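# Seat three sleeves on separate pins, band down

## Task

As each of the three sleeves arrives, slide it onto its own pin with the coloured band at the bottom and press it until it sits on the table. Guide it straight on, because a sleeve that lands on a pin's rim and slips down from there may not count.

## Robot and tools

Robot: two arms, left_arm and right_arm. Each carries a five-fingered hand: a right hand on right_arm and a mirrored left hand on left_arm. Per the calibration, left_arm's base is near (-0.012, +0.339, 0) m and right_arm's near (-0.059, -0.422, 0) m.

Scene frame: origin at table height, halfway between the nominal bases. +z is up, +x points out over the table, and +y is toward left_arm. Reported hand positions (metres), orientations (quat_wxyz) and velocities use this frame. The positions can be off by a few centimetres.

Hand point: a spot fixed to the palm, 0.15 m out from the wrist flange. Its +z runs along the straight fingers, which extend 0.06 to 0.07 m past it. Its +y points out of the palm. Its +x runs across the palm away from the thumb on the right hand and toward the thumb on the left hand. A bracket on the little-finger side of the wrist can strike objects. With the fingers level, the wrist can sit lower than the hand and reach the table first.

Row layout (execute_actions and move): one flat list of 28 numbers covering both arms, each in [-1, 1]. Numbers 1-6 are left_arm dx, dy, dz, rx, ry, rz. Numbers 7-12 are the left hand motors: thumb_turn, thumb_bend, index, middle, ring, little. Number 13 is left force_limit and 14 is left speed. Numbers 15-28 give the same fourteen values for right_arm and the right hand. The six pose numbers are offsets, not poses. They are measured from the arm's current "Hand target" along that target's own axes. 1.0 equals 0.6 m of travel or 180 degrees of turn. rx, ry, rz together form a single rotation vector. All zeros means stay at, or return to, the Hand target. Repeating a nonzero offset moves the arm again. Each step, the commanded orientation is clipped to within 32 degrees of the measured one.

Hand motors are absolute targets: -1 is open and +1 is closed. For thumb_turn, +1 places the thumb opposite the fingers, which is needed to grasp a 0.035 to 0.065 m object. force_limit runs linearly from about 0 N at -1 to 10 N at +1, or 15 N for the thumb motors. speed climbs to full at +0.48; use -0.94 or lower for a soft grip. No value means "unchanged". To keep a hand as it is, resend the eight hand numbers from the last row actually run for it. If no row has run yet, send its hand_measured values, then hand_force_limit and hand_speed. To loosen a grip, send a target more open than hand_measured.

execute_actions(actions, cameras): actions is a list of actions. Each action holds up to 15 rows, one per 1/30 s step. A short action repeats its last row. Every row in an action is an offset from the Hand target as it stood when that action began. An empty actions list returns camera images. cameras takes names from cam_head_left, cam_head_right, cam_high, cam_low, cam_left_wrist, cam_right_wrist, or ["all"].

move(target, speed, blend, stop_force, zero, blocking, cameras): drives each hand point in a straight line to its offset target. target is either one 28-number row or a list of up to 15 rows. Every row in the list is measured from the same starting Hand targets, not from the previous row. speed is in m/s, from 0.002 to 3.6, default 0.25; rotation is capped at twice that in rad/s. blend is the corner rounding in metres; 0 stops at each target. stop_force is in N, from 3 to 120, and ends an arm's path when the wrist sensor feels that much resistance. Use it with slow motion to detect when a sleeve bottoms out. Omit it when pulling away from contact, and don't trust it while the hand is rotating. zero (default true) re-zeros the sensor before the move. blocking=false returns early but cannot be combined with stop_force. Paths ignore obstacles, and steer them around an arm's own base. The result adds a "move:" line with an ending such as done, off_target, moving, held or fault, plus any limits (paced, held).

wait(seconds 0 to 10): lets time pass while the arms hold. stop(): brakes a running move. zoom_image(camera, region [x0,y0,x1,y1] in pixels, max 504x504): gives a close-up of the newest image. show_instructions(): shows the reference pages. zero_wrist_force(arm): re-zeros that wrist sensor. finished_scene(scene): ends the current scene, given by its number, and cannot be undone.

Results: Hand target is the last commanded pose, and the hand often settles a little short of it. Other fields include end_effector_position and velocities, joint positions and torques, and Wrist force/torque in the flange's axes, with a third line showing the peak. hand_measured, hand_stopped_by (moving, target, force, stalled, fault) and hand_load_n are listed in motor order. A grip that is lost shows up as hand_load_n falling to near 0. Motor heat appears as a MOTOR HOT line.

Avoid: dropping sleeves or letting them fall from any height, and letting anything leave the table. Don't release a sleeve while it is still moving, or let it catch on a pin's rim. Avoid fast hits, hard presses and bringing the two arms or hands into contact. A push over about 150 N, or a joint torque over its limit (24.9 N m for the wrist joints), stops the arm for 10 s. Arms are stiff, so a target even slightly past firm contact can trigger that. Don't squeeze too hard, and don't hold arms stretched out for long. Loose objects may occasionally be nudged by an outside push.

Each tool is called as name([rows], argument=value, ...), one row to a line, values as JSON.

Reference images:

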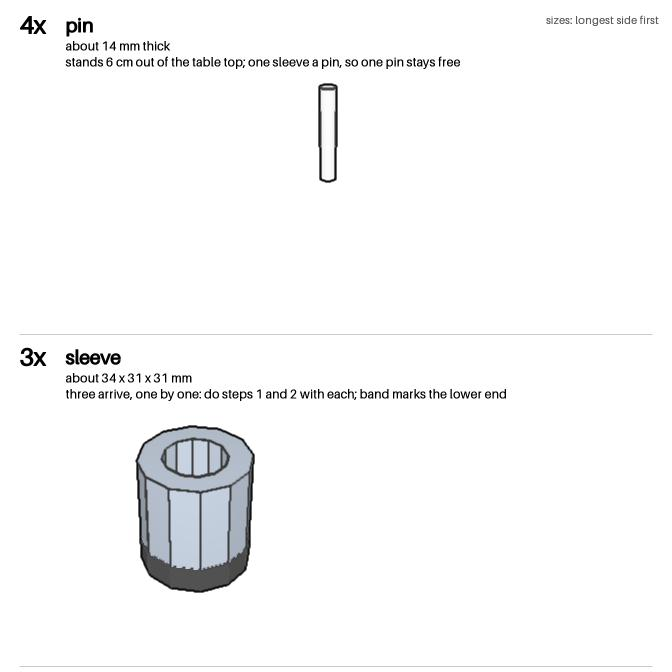

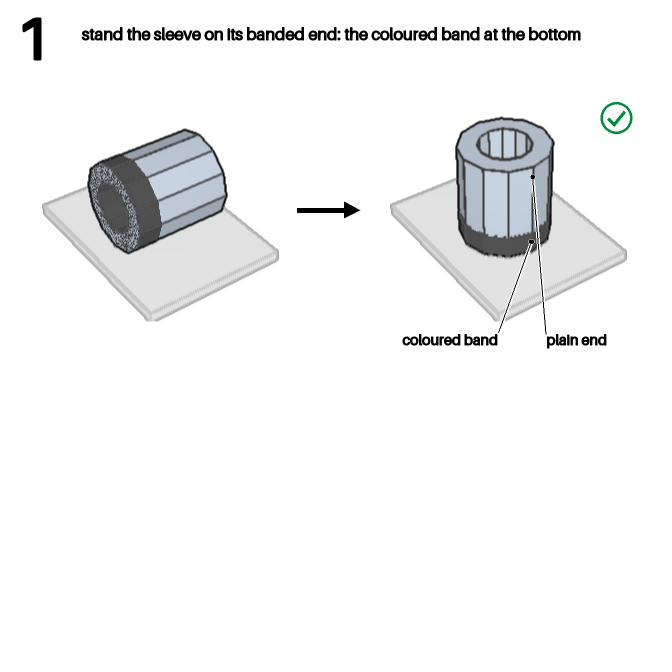

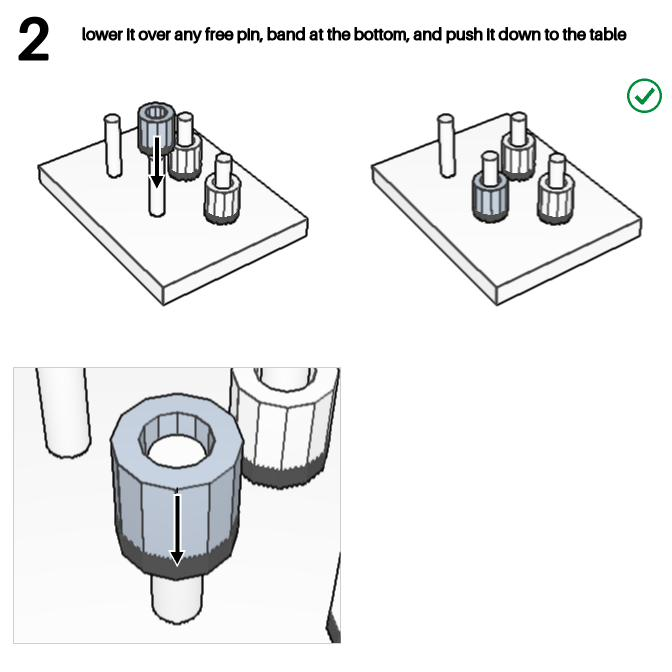

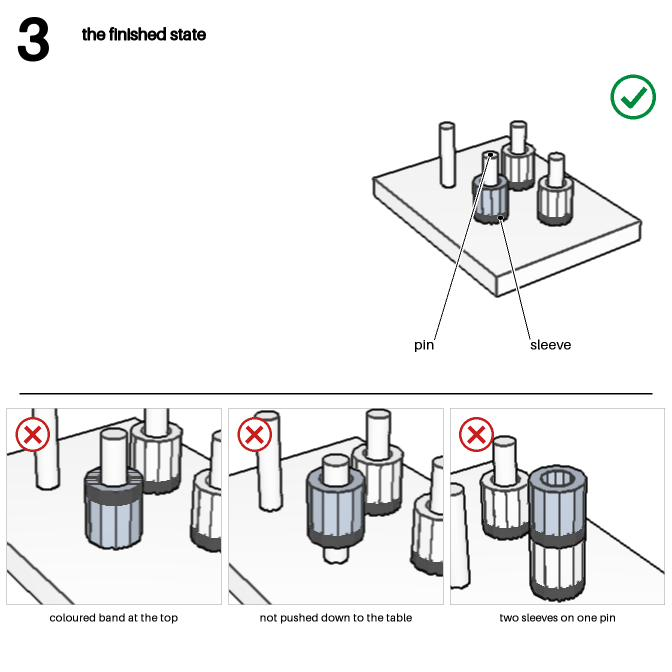

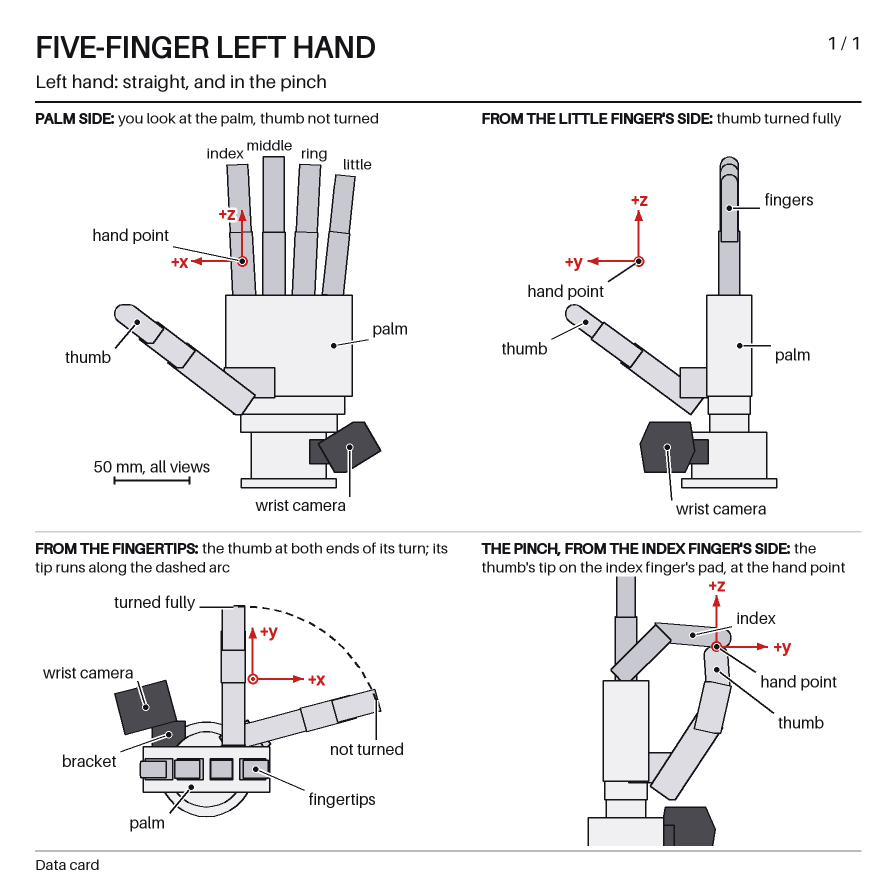

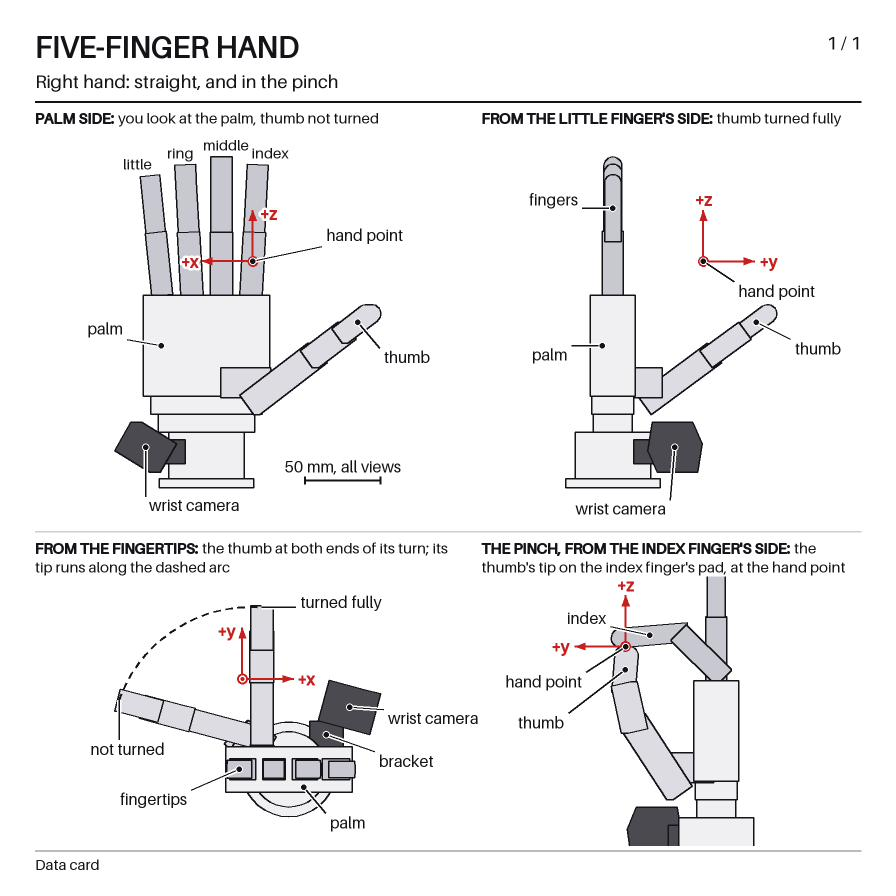

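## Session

execute_actions(actions=[])

Scene clock: 0.00 s.
left_arm: end_effector_position=(+0.2821, -0.0193, +0.3198) hand_measured=(-1.000, -1.000, -1.000, -1.000, -1.000, -1.000) hand_load_n=(+0.0, +0.0, +0.0, +0.0, +0.0, +0.0) hand_stopped_by=(target, target, target, target, target, target) hand_force_limit=0.00 hand_speed=-0.80 end_effector_quat_wxyz=(+0.010, +0.956, -0.201, +0.214) | right_arm: end_effector_position=(+0.2295, -0.4650, +0.2225) hand_measured=(-1.000, -1.000, -1.000, -1.000, -1.000, -1.000) hand_load_n=(+0.0, +0.0, +0.0, +0.5, +0.0, +0.0) hand_stopped_by=(target, target, target, target, target, target) hand_force_limit=0.00 hand_speed=-0.80 end_effector_quat_wxyz=(+0.343, -0.076, +0.726, -0.590)
Joint positions: left_arm=[2.643 -1.564 -1.599 2.01 -1.683 1.482] | right_arm=[-0.097 -2.29 2.552 -0.161 2.416 -2.643]
Joint velocities: within noise
Joint torques (N m): no reading
Motor temperatures (°C): left_arm=[26 34 40 36 40 33] | right_arm=[29 27 30 34 39 34]
Wrist force (N): no reading
Wrist torque (N m): no reading
Wrist force, peak (N): no reading
Hand target: left_arm +0.2821, -0.0193, +0.3198; +0.010, +0.956, -0.201, +0.214 | right_arm +0.2295, -0.4650, +0.2225; +0.343, -0.076, +0.726, -0.590

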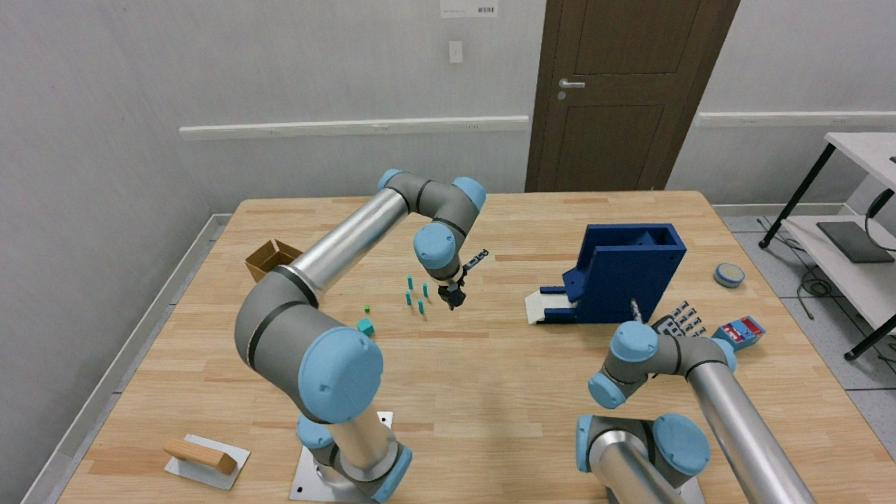

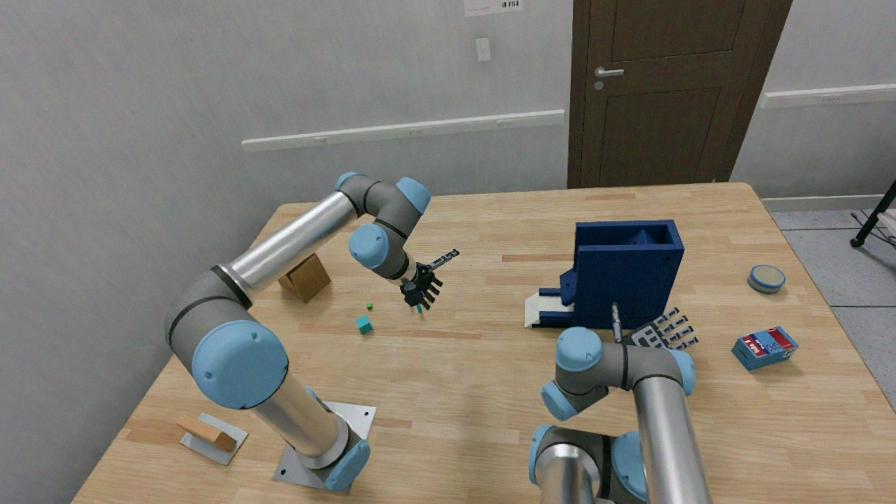

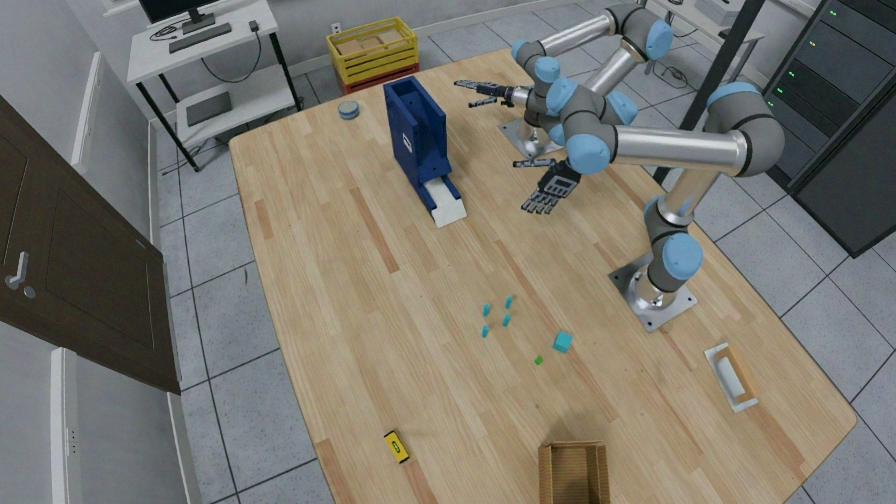

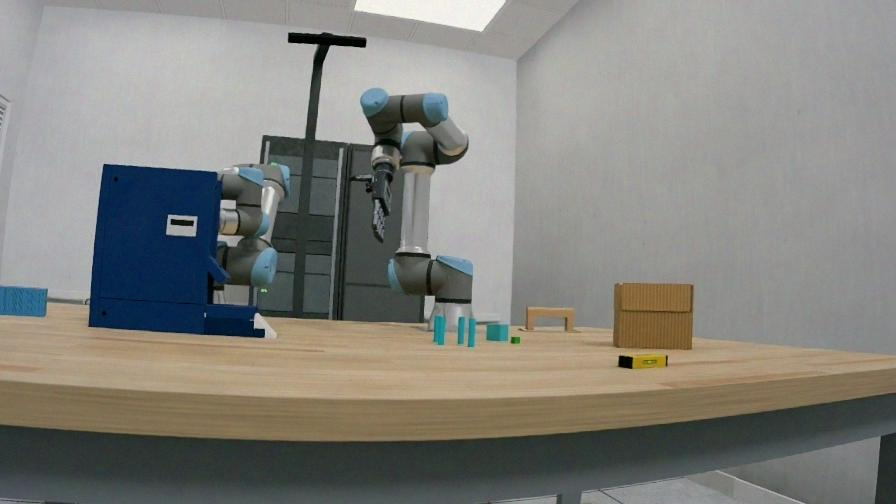

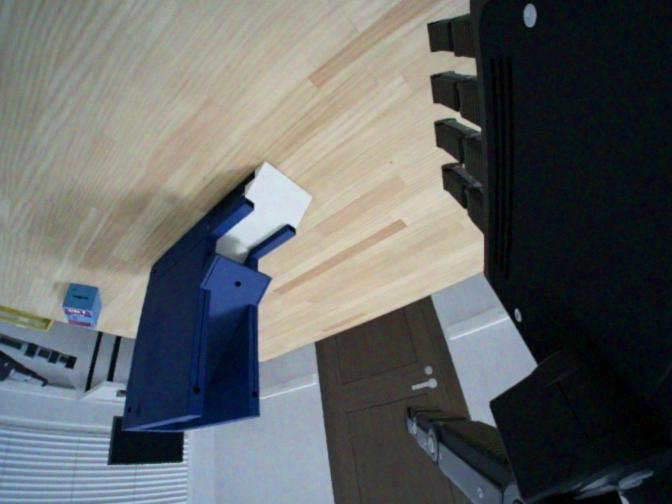

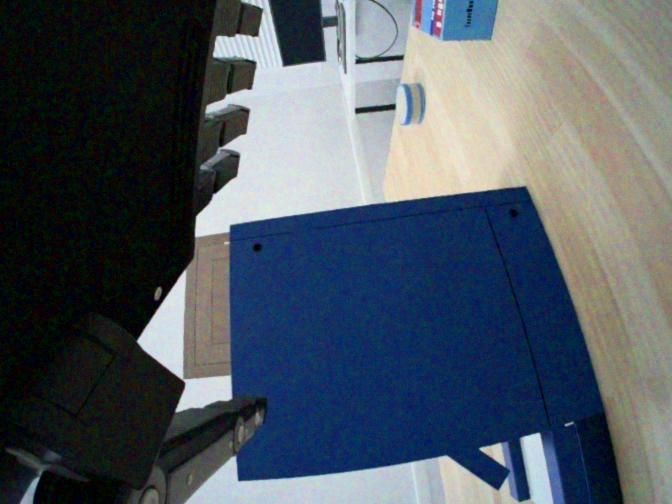

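move([
  [0,0,0,0,0,0,1,-0.2,-0.5,-0.5,1,1,-0.2,0,-0.1702,-0.3787,-0.0274,0,0,0,-1,-1,-1,-1,-1,-1,0,-0.8],
  [-0.0355,-0.2631,0.2235,0.3090,0.0781,0.3007,1,-0.2,-0.5,-0.5,1,1,-0.2,0,-0.5210,-0.1968,-0.2845,-0.2785,-0.0778,-0.0886,-1,-1,-1,-1,-1,-1,0,-0.8],
  [-0.0355,-0.2631,0.2235,0.3090,0.0781,0.3007,1,-0.2,-0.5,-0.5,1,1,-0.2,0,-0.7353,0.2187,-0.3888,-0.5571,-0.1556,-0.1771,-1,-1,-1,-1,-1,-1,0,-0.8],
  [-0.0355,-0.2631,0.2235,0.3090,0.0781,0.3007,1,-0.2,-0.5,-0.5,1,1,-0.2,0,-0.6843,0.3320,-0.3807,-0.5571,-0.1556,-0.1771,-1,-1,-1,-1,-1,-1,0,-0.8],
], speed=0.35, blend=0.03, cameras=["all"])

Scene clock: 27.37 s.
left_arm: end_effector_position=(+0.3801, +0.1197, +0.1996) hand_measured=(+1.000, -0.200, -0.500, -0.500, +1.000, +1.000) hand_load_n=(+0.0, +0.0, +0.0, -0.5, +0.0, +0.0) hand_stopped_by=(target, target, target, target, target, target) hand_force_limit=-0.20 hand_speed=0.00 end_effector_quat_wxyz=(-0.491, +0.631, -0.475, +0.368) | right_arm: end_effector_position=(+0.4626, -0.0111, +0.2247) hand_measured=(-1.000, -1.000, -1.000, -1.000, -1.000, -1.000) hand_load_n=(+0.0, +0.0, +0.0, +0.0, +0.0, +0.0) hand_stopped_by=(target, target, target, target, target, target) hand_force_limit=0.00 hand_speed=-0.80 end_effector_quat_wxyz=(+0.154, -0.598, +0.775, +0.135) end_effector_velocity=(+0.000, +0.000, -0.002) end_effector_angular_velocity=(+0.001, -0.002, +0.002)
Joint positions: left_arm=[2.632 -1.462 -2.132 3.235 -2.358 2.884] | right_arm=[0.23 -0.763 0.758 1.395 1.197 -2.617]
Joint velocities: left_arm=[within noise] | right_arm=[0 0.001 0.003 -0.005 -0.001 -0.001]
Joint torques (N m): left_arm=[-6.53 3.04 6.71 2.67 0.49 1.85] | right_arm=[-4.84 -37.74 -12.13 0.2 0.23 -1.68]
Wrist force (N): left_arm=[0.1 -2.6 1.4] | right_arm=[1.0 0.4 1.1]
Wrist torque (N m): left_arm=[-0.25 -0.06 0.17] | right_arm=[-0.10 -0.19 -0.06]
Wrist force, peak (N): left_arm=[0.0 -2.8 1.2] | right_arm=[2.0 0.9 3.4]
Hand target: left_arm +0.3801, +0.1197, +0.1996; -0.491, +0.631, -0.475, +0.368 | right_arm +0.4627, -0.0111, +0.2245; +0.154, -0.598, +0.775, +0.135
Off the commanded pose: left_arm 0.000 m, 0 deg | right_arm 0.000 m, 0 deg.
move: done; blend cut to 0 m at target 1

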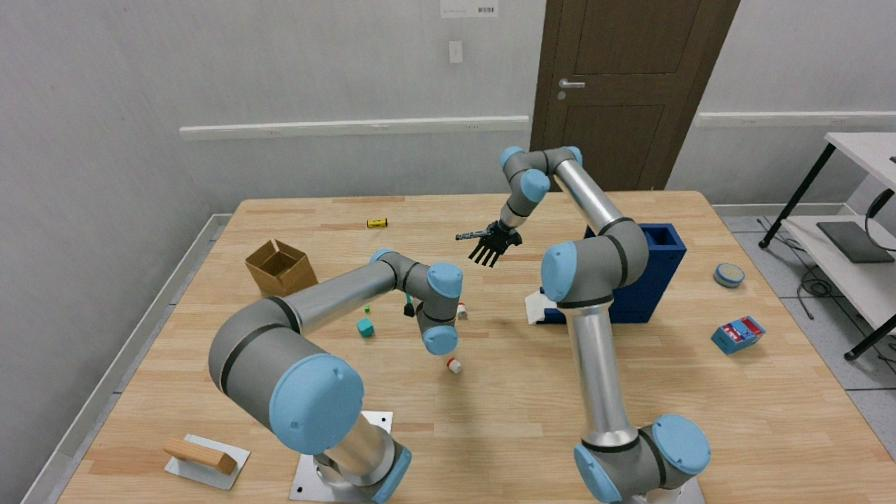

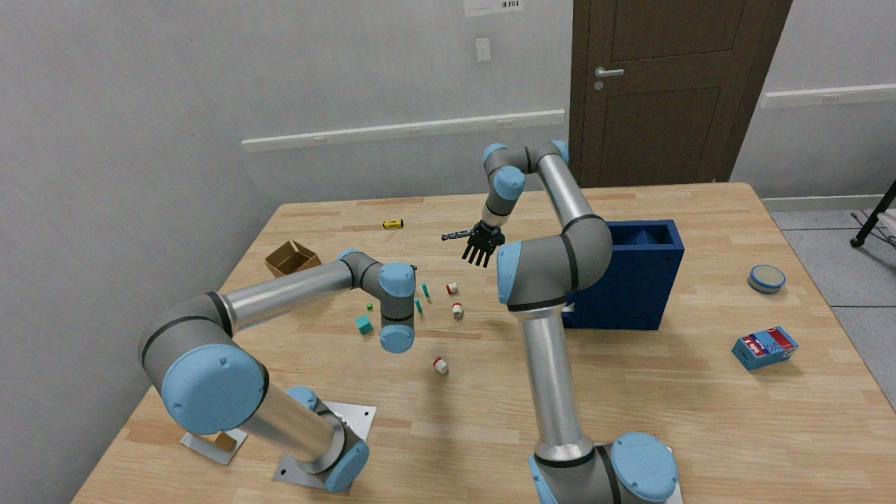

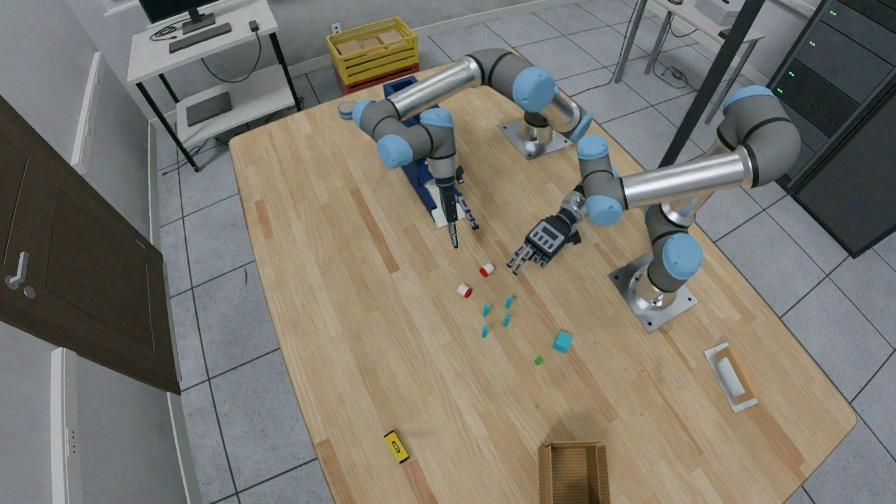

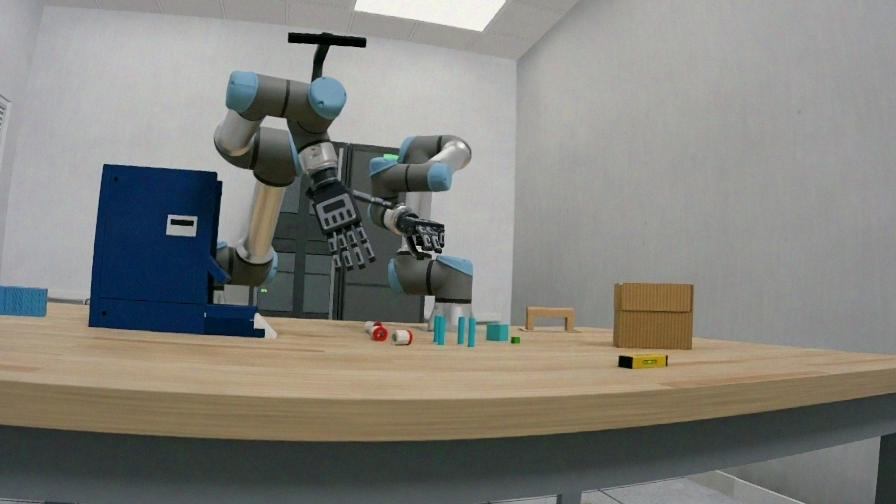

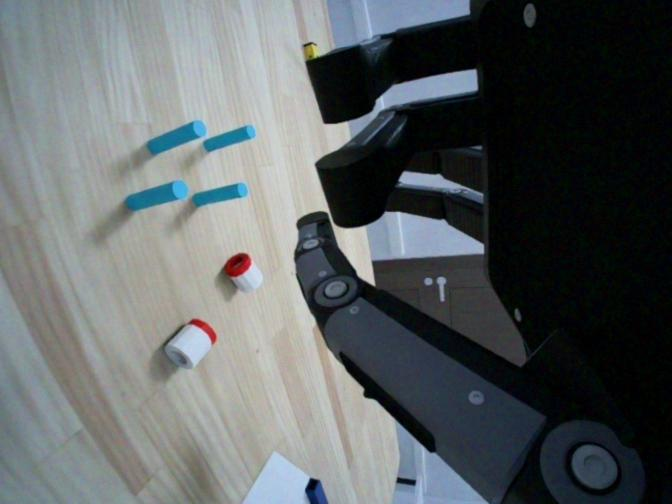

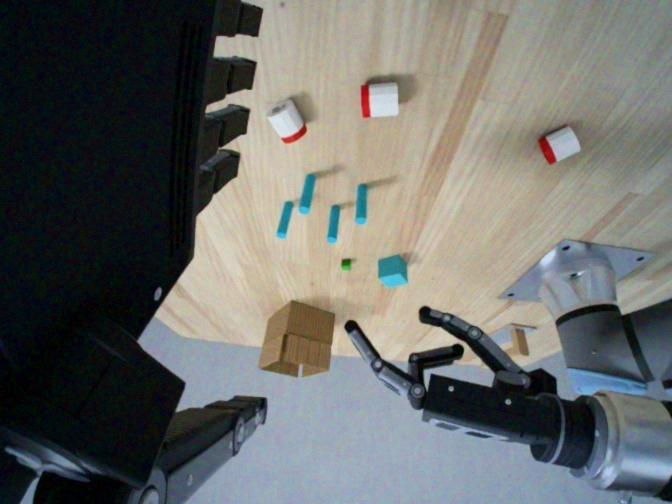

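zoom_image(camera="cam_right_wrist", region=[240, 60, 440, 210])

zoom_image(camera="cam_right_wrist", region=[500, 90, 620, 200])

zoom_image(camera="cam_high", region=[430, 240, 550, 350])

Scaled by 2.520 from the camera's 672x504 image, which has a finer 960x720 frame.

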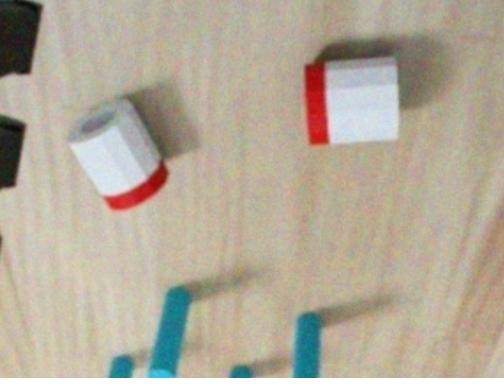

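Scaled by 4.200 from the camera's 672x504 image, which has a finer 960x720 frame.

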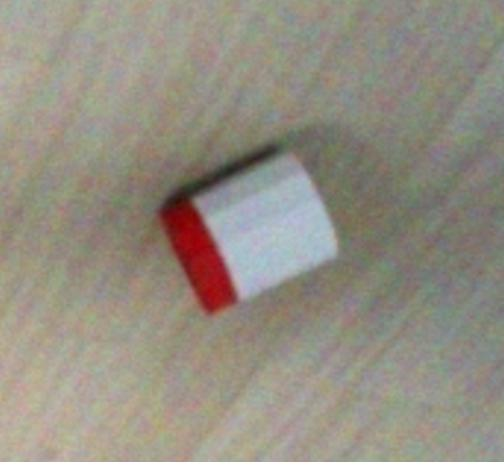

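Scaled by 4.200 from the camera's 896x504 image, which has a finer 1280x720 frame.

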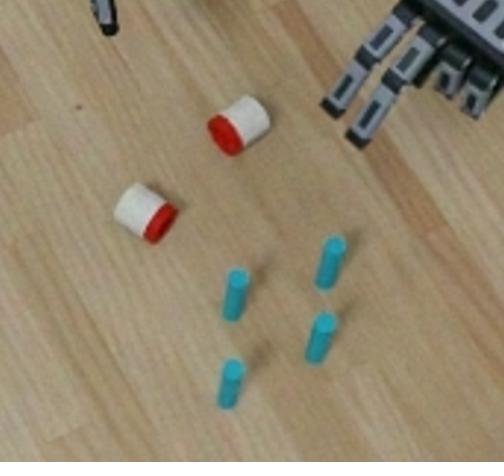

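move([
  [-0.0297,-0.0195,0.0753,0.0756,0.2542,0.0321,1,-0.2,-0.5,-0.5,1,1,-0.2,0,-0.0533,0.0033,-0.1222,0,0,0,-1,-1,-1,-1,-1,-1,0,-0.8],
  [-0.0272,-0.0363,0.1420,0.0557,0.5854,0.0740,1,-0.2,-0.5,-0.5,1,1,-0.2,0,-0.0533,0.0033,-0.1222,0,0,0,-1,-1,-1,-1,-1,-1,0,-0.8],
  [0.0690,-0.0275,0.2410,0.0133,0.9209,0.1163,1,-0.2,-0.5,-0.5,1,1,-0.2,0,-0.0533,0.0033,-0.1222,0,0,0,-1,-1,-1,-1,-1,-1,0,-0.8],
  [0.1233,0.1103,0.2407,0,0.8987,0.2306,1,-0.2,-0.5,-0.5,1,1,-0.2,0,-0.0533,0.0033,-0.1222,0,0,0,-1,-1,-1,-1,-1,-1,0,-0.8],
], speed=0.4, blend=0.03, cameras=["cam_left_wrist","cam_high","cam_low"])

Scene clock: 99.57 s.
left_arm: end_effector_position=(+0.5192, +0.0831, +0.0996) hand_measured=(+1.000, -0.200, -0.500, -0.500, +1.000, +1.000) hand_load_n=(+0.0, +0.0, +0.0, +0.0, +0.0, +0.0) hand_stopped_by=(target, target, target, target, target, target) hand_force_limit=-0.20 hand_speed=0.00 end_effector_quat_wxyz=(-0.311, +0.400, +0.682, -0.528) end_effector_velocity=(+0.000, +0.000, -0.001) end_effector_angular_velocity=(+0.002, -0.003, +0.001) | right_arm: end_effector_position=(+0.4627, -0.0112, +0.3046) hand_measured=(-1.000, -1.000, -1.000, -1.000, -1.000, -1.000) hand_load_n=(+0.0, +0.0, +0.0, +0.0, +0.0, +0.0) hand_stopped_by=(target, target, target, target, target, target) hand_force_limit=0.00 hand_speed=-0.80 end_effector_quat_wxyz=(+0.154, -0.598, +0.775, +0.135)
Joint positions: left_arm=[3.117 -2.513 -0.878 3.686 1.03 2.985] | right_arm=[0.23 -0.723 0.481 1.633 1.197 -2.617]
Joint velocities: left_arm=[0 0.001 -0.004 0.007 0 -0.003] | right_arm=[within noise]
Joint torques (N m): left_arm=[0.24 51.27 9.23 1.9 1.22 -1.15] | right_arm=[4.5 -63.17 -25.69 3.74 1.73 -1.93]
Wrist force (N): left_arm=[-0.1 -2.5 1.1] | right_arm=[1.3 0.6 1.2]
Wrist torque (N m): left_arm=[-0.24 -0.03 0.08] | right_arm=[-0.08 -0.22 -0.01]
Wrist force, peak (N): left_arm=[-0.2 -3.8 0.8] | right_arm=[1.5 0.5 1.5]
Hand target: left_arm +0.5192, +0.0831, +0.0995; -0.311, +0.400, +0.682, -0.528 | right_arm +0.4627, -0.0112, +0.3046; +0.154, -0.598, +0.775, +0.135
Off the commanded pose: left_arm 0.000 m, 0 deg | right_arm 0.000 m, 0 deg.
move: done
Images, in order (width x height): cam_high 896x504, cam_low 896x504, cam_left_wrist 672x504.

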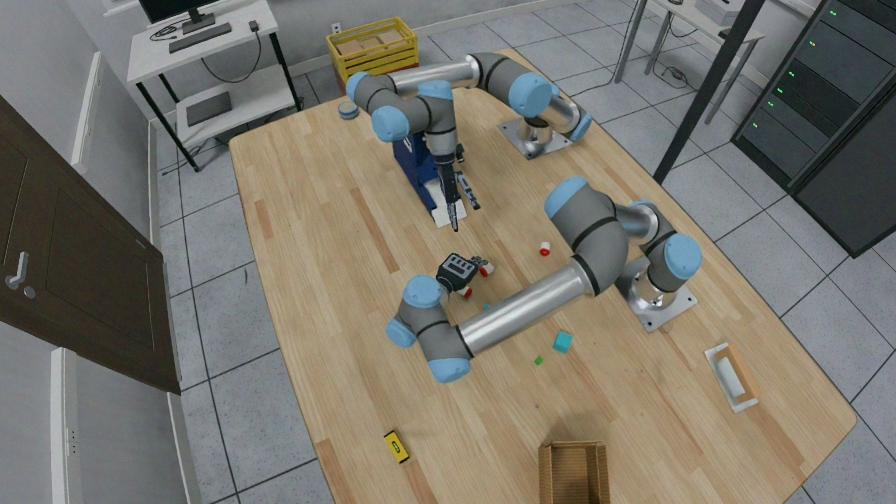

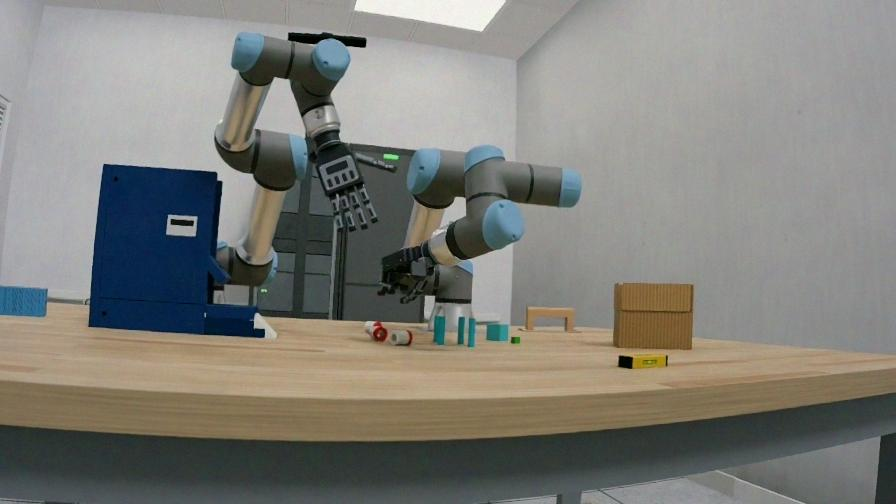

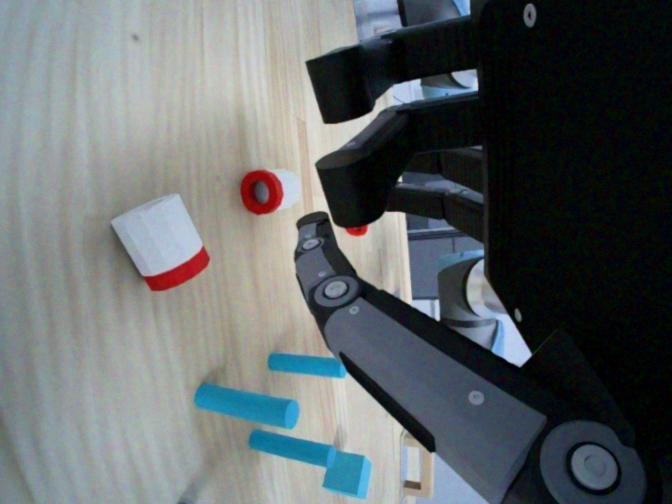

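zoom_image(camera="cam_high", region=[420, 240, 520, 330])

zoom_image(camera="cam_low", region=[350, 240, 490, 360])

Scaled by 5.040 from the camera's 896x504 image, which has a finer 1280x720 frame.

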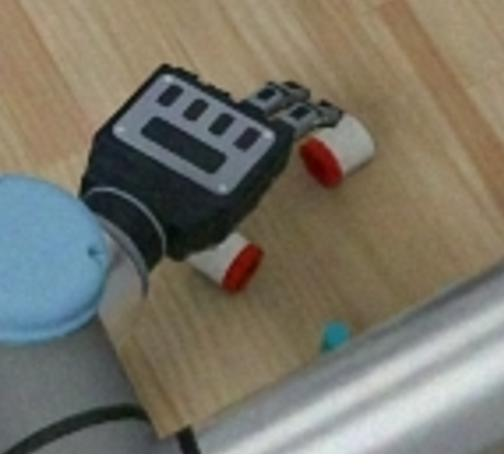

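Scaled by 3.600 from the camera's 896x504 image, which has a finer 1280x720 frame.

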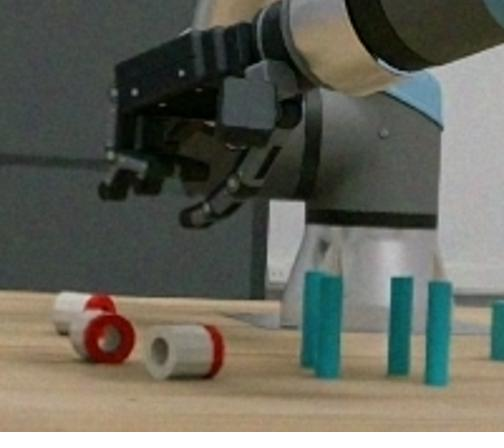

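move(target=[-0.0138,0.0942,-0.0348,0,0,0,1,-0.2,-0.5,-0.5,1,1,-0.2,0,0,0,0,0,0,0,-1,-1,-1,-1,-1,-1,0,-0.8], speed=0.15, cameras=["cam_left_wrist","cam_low"])

zoom_image(camera="cam_left_wrist", region=[190, 120, 390, 320])

zoom_image(camera="cam_low", region=[350, 240, 490, 360])

Scene clock: 126.50 s.
left_arm: end_effector_position=(+0.5531, +0.0927, +0.0501) hand_measured=(+1.000, -0.200, -0.500, -0.500, +1.000, +1.000) hand_load_n=(+0.0, +0.0, +0.0, -0.5, -0.5, +0.0) hand_stopped_by=(target, target, target, target, target, target) hand_force_limit=-0.20 hand_speed=0.00 end_effector_quat_wxyz=(-0.311, +0.400, +0.682, -0.528) | right_arm: end_effector_position=(+0.4627, -0.0112, +0.3046) hand_measured=(-1.000, -1.000, -1.000, -1.000, -1.000, -1.000) hand_load_n=(+0.0, +0.0, +0.0, +0.0, +0.0, +0.0) hand_stopped_by=(target, target, target, target, target, target) hand_force_limit=0.00 hand_speed=-0.80 end_effector_quat_wxyz=(+0.154, -0.598, +0.775, +0.135)
Joint positions: left_arm=[3.132 -2.653 -0.736 3.681 1.044 2.989] | right_arm=[0.23 -0.723 0.481 1.633 1.197 -2.617]
Joint torques (N m): left_arm=[-7.17 55.98 16.47 1.73 -1.71 0.51] | right_arm=[4.19 -57.91 -25.38 3.7 1.83 -1.1]
Wrist force (N): left_arm=[-0.1 -2.5 1.2] | right_arm=[1.5 0.7 1.4]
Wrist torque (N m): left_arm=[-0.24 -0.03 0.09] | right_arm=[-0.08 -0.26 0.00]
Wrist force, peak (N): left_arm=[0.6 -3.8 1.1] | right_arm=[1.7 0.6 1.3]
Hand target: left_arm +0.5532, +0.0927, +0.0500; -0.311, +0.400, +0.682, -0.528 | right_arm +0.4627, -0.0112, +0.3046; +0.154, -0.598, +0.775, +0.135
Off the commanded pose: left_arm 0.000 m, 0 deg | right_arm 0.000 m, 0 deg.
move: done
Images, in order (width x height): cam_low 896x504, cam_left_wrist 672x504.

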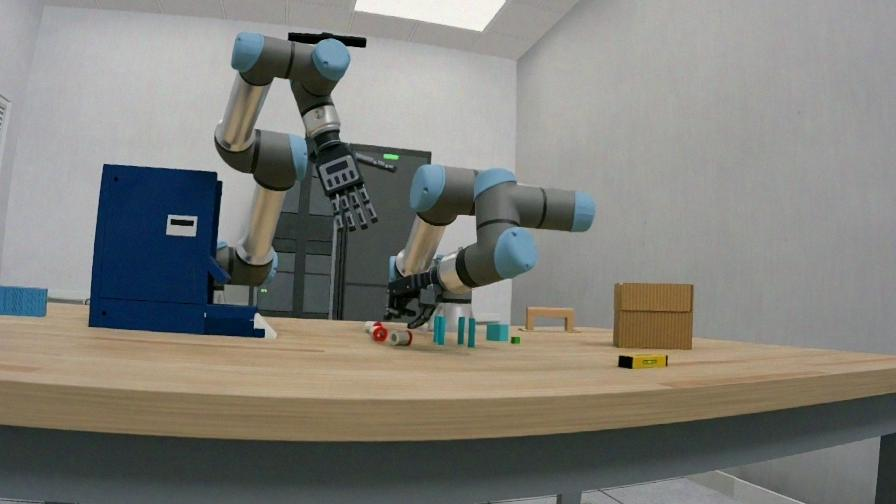

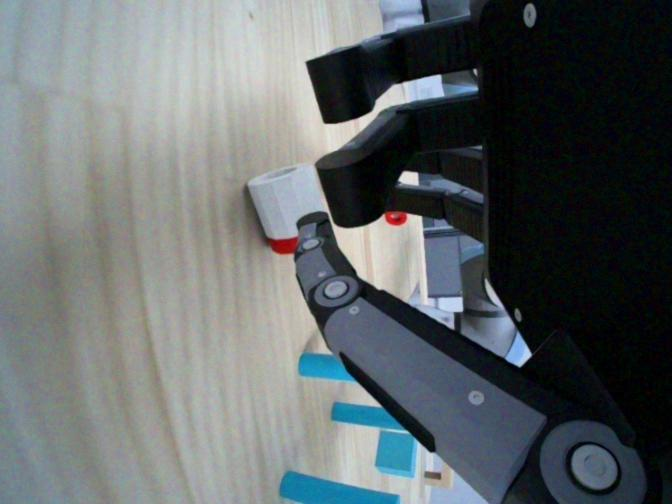

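Scaled by 2.520 from the camera's 672x504 image, which has a finer 960x720 frame.

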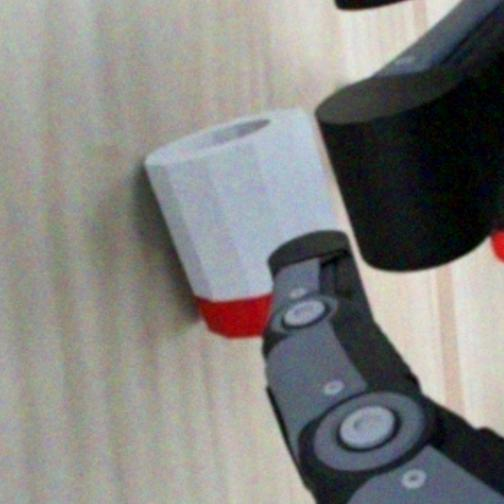

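Scaled by 3.600 from the camera's 896x504 image, which has a finer 1280x720 frame.

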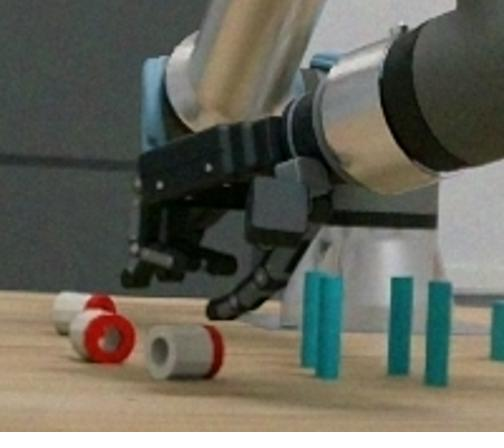

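move(target=[-0.0083,0.0494,0.0127,0,0,0,1,-0.2,-0.5,-0.5,1,1,-0.2,0,0,0,0,0,0,0,-1,-1,-1,-1,-1,-1,0,-0.8], speed=0.05, stop_force=5, cameras=["cam_left_wrist","cam_low"])

zoom_image(camera="cam_left_wrist", region=[190, 120, 390, 320])

zoom_image(camera="cam_low", region=[360, 280, 460, 360])

Scene clock: 136.87 s.
left_arm: end_effector_position=(+0.5556, +0.0884, +0.0194) hand_measured=(+1.000, -0.200, -0.500, -0.500, +1.000, +1.000) hand_load_n=(+0.0, +0.0, +0.0, +0.5, +0.0, +0.0) hand_stopped_by=(target, target, target, target, target, target) hand_force_limit=-0.20 hand_speed=0.00 end_effector_quat_wxyz=(-0.311, +0.400, +0.682, -0.528) | right_arm: end_effector_position=(+0.4627, -0.0112, +0.3046) hand_measured=(-1.000, -1.000, -1.000, -1.000, -1.000, -1.000) hand_load_n=(+0.0, +0.0, +0.0, +0.0, +0.0, +0.0) hand_stopped_by=(target, target, target, target, target, target) hand_force_limit=0.00 hand_speed=-0.80 end_effector_quat_wxyz=(+0.154, -0.598, +0.775, +0.135)
Joint positions: left_arm=[3.126 -2.692 -0.738 3.724 1.039 2.987] | right_arm=[0.23 -0.723 0.481 1.633 1.197 -2.617]
Joint torques (N m): left_arm=[4.75 70.26 30.61 -3.53 0.91 -0.29] | right_arm=[4.45 -54.92 -25.55 3.71 1.77 -0.72]
Wrist force (N): left_arm=[0.0 -2.6 1.1] | right_arm=[1.1 0.4 1.3]
Wrist torque (N m): left_arm=[-0.25 -0.04 0.23] | right_arm=[-0.11 -0.20 -0.02]
Wrist force, peak (N): left_arm=[0.1 -3.2 0.9] | right_arm=[1.7 0.5 1.4]
Hand target: left_arm +0.5556, +0.0884, +0.0194; -0.311, +0.400, +0.682, -0.528 | right_arm +0.4627, -0.0112, +0.3046; +0.154, -0.598, +0.775, +0.135
Off the commanded pose: left_arm 0.000 m, 0 deg | right_arm 0.000 m, 0 deg.
move: done
Images, in order (width x height): cam_low 896x504, cam_left_wrist 672x504.

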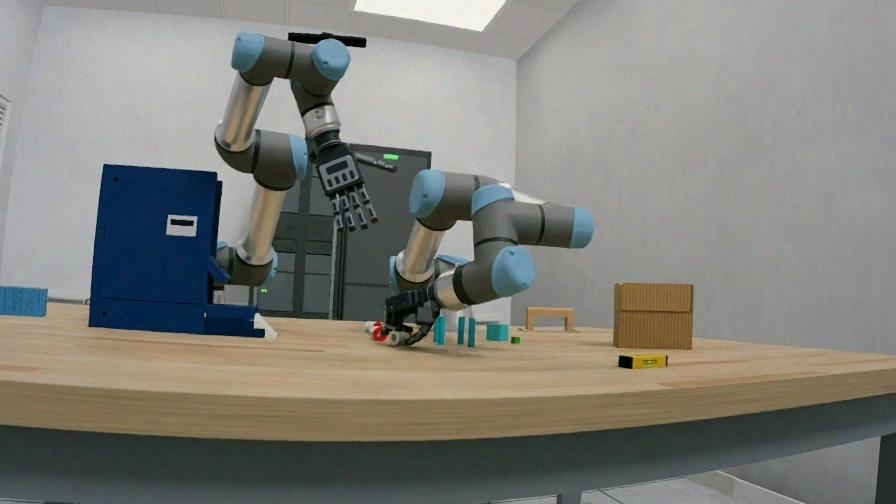

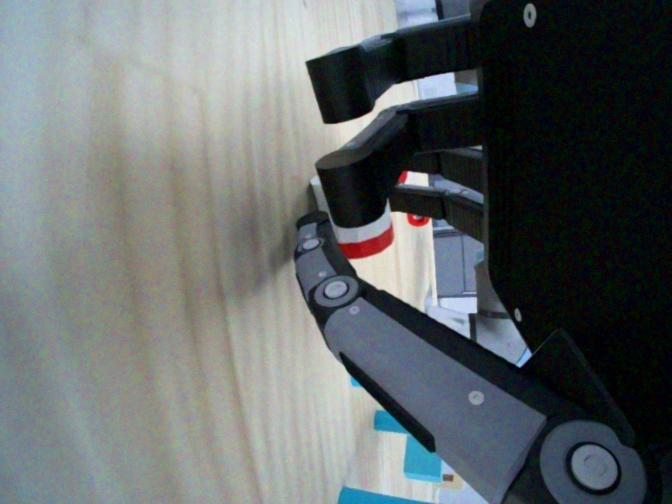

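Scaled by 2.520 from the camera's 672x504 image, which has a finer 960x720 frame.

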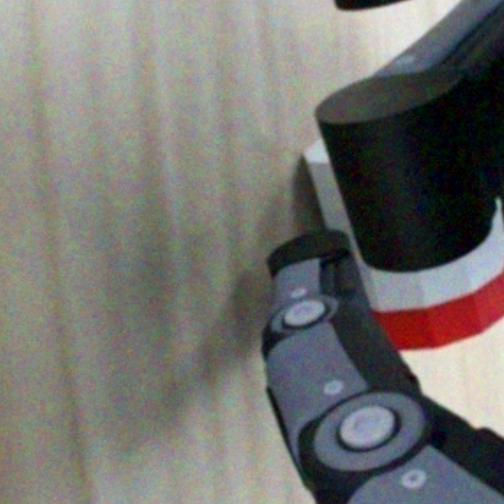

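Scaled by 5.040 from the camera's 896x504 image, which has a finer 1280x720 frame.

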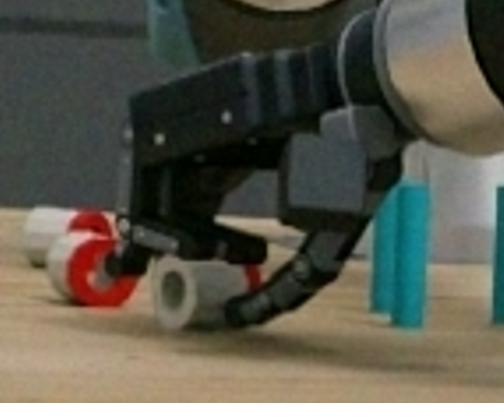

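move(target=[0,0,0,0,0,0,1,-0.2,0.1,0.1,1,1,-0.2,-0.9,0,0,0,0,0,0,-1,-1,-1,-1,-1,-1,0,-0.8], cameras=["cam_left_wrist","cam_low"])

zoom_image(camera="cam_low", region=[360, 280, 460, 360])

Scene clock: 141.03 s.
left_arm: end_effector_position=(+0.5556, +0.0884, +0.0195) hand_measured=(+1.000, -0.200, -0.158, -0.166, +1.000, +1.000) hand_load_n=(-1.0, +2.5, +6.0, +3.0, +0.0, +0.0) hand_stopped_by=(target, target, force, force, target, target) hand_force_limit=-0.20 hand_speed=-0.90 end_effector_quat_wxyz=(-0.311, +0.400, +0.682, -0.528) | right_arm: end_effector_position=(+0.4627, -0.0112, +0.3046) hand_measured=(-1.000, -1.000, -1.000, -1.000, -1.000, -1.000) hand_load_n=(+0.0, +0.0, +0.0, +0.0, +0.0, +0.0) hand_stopped_by=(target, target, target, target, target, target) hand_force_limit=0.00 hand_speed=-0.80 end_effector_quat_wxyz=(+0.154, -0.598, +0.775, +0.135)
Joint positions: left_arm=[3.126 -2.692 -0.738 3.724 1.039 2.987] | right_arm=[0.23 -0.723 0.481 1.633 1.197 -2.617]
Joint torques (N m): left_arm=[4.77 63.17 28.27 0.77 0.77 1.53] | right_arm=[4.83 -54.65 -25.67 3.68 1.68 -0.53]
Wrist force (N): left_arm=[0.5 -10.8 -0.8] | right_arm=[1.1 0.6 1.2]
Wrist torque (N m): left_arm=[-0.28 -0.05 0.30] | right_arm=[-0.08 -0.18 -0.02]
Wrist force, peak (N): left_arm=[0.6 -11.2 -0.3] | right_arm=[1.4 0.9 1.4]
Hand target: left_arm +0.5556, +0.0884, +0.0194; -0.311, +0.400, +0.682, -0.528 | right_arm +0.4627, -0.0112, +0.3046; +0.154, -0.598, +0.775, +0.135
Off the commanded pose: left_arm 0.000 m, 0 deg | right_arm 0.000 m, 0 deg.
move: done
Images, in order (width x height): cam_low 896x504, cam_left_wrist 672x504.

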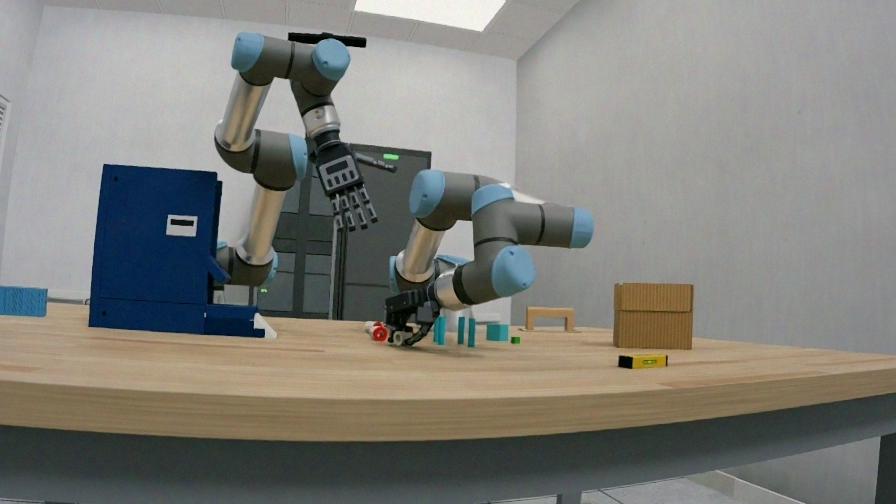

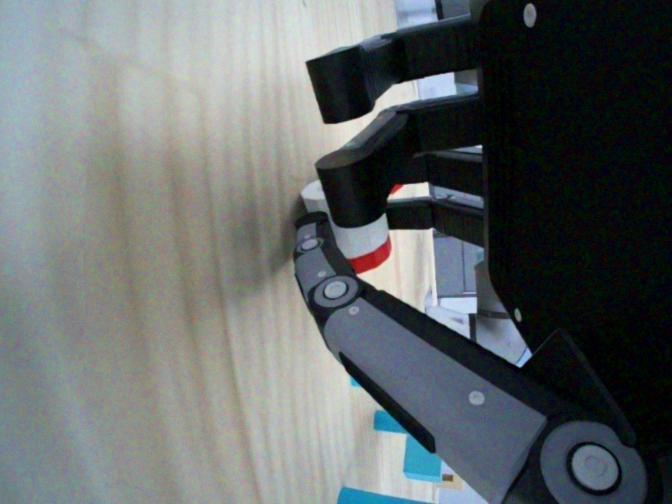

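Scaled by 5.040 from the camera's 896x504 image, which has a finer 1280x720 frame.

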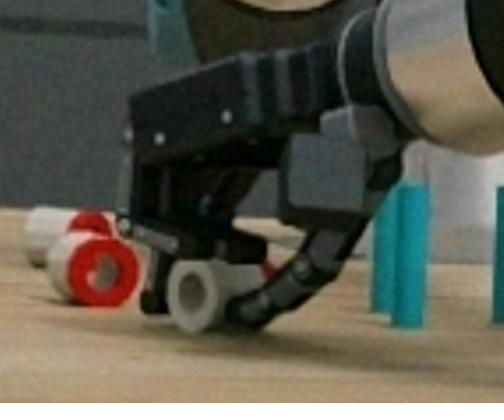

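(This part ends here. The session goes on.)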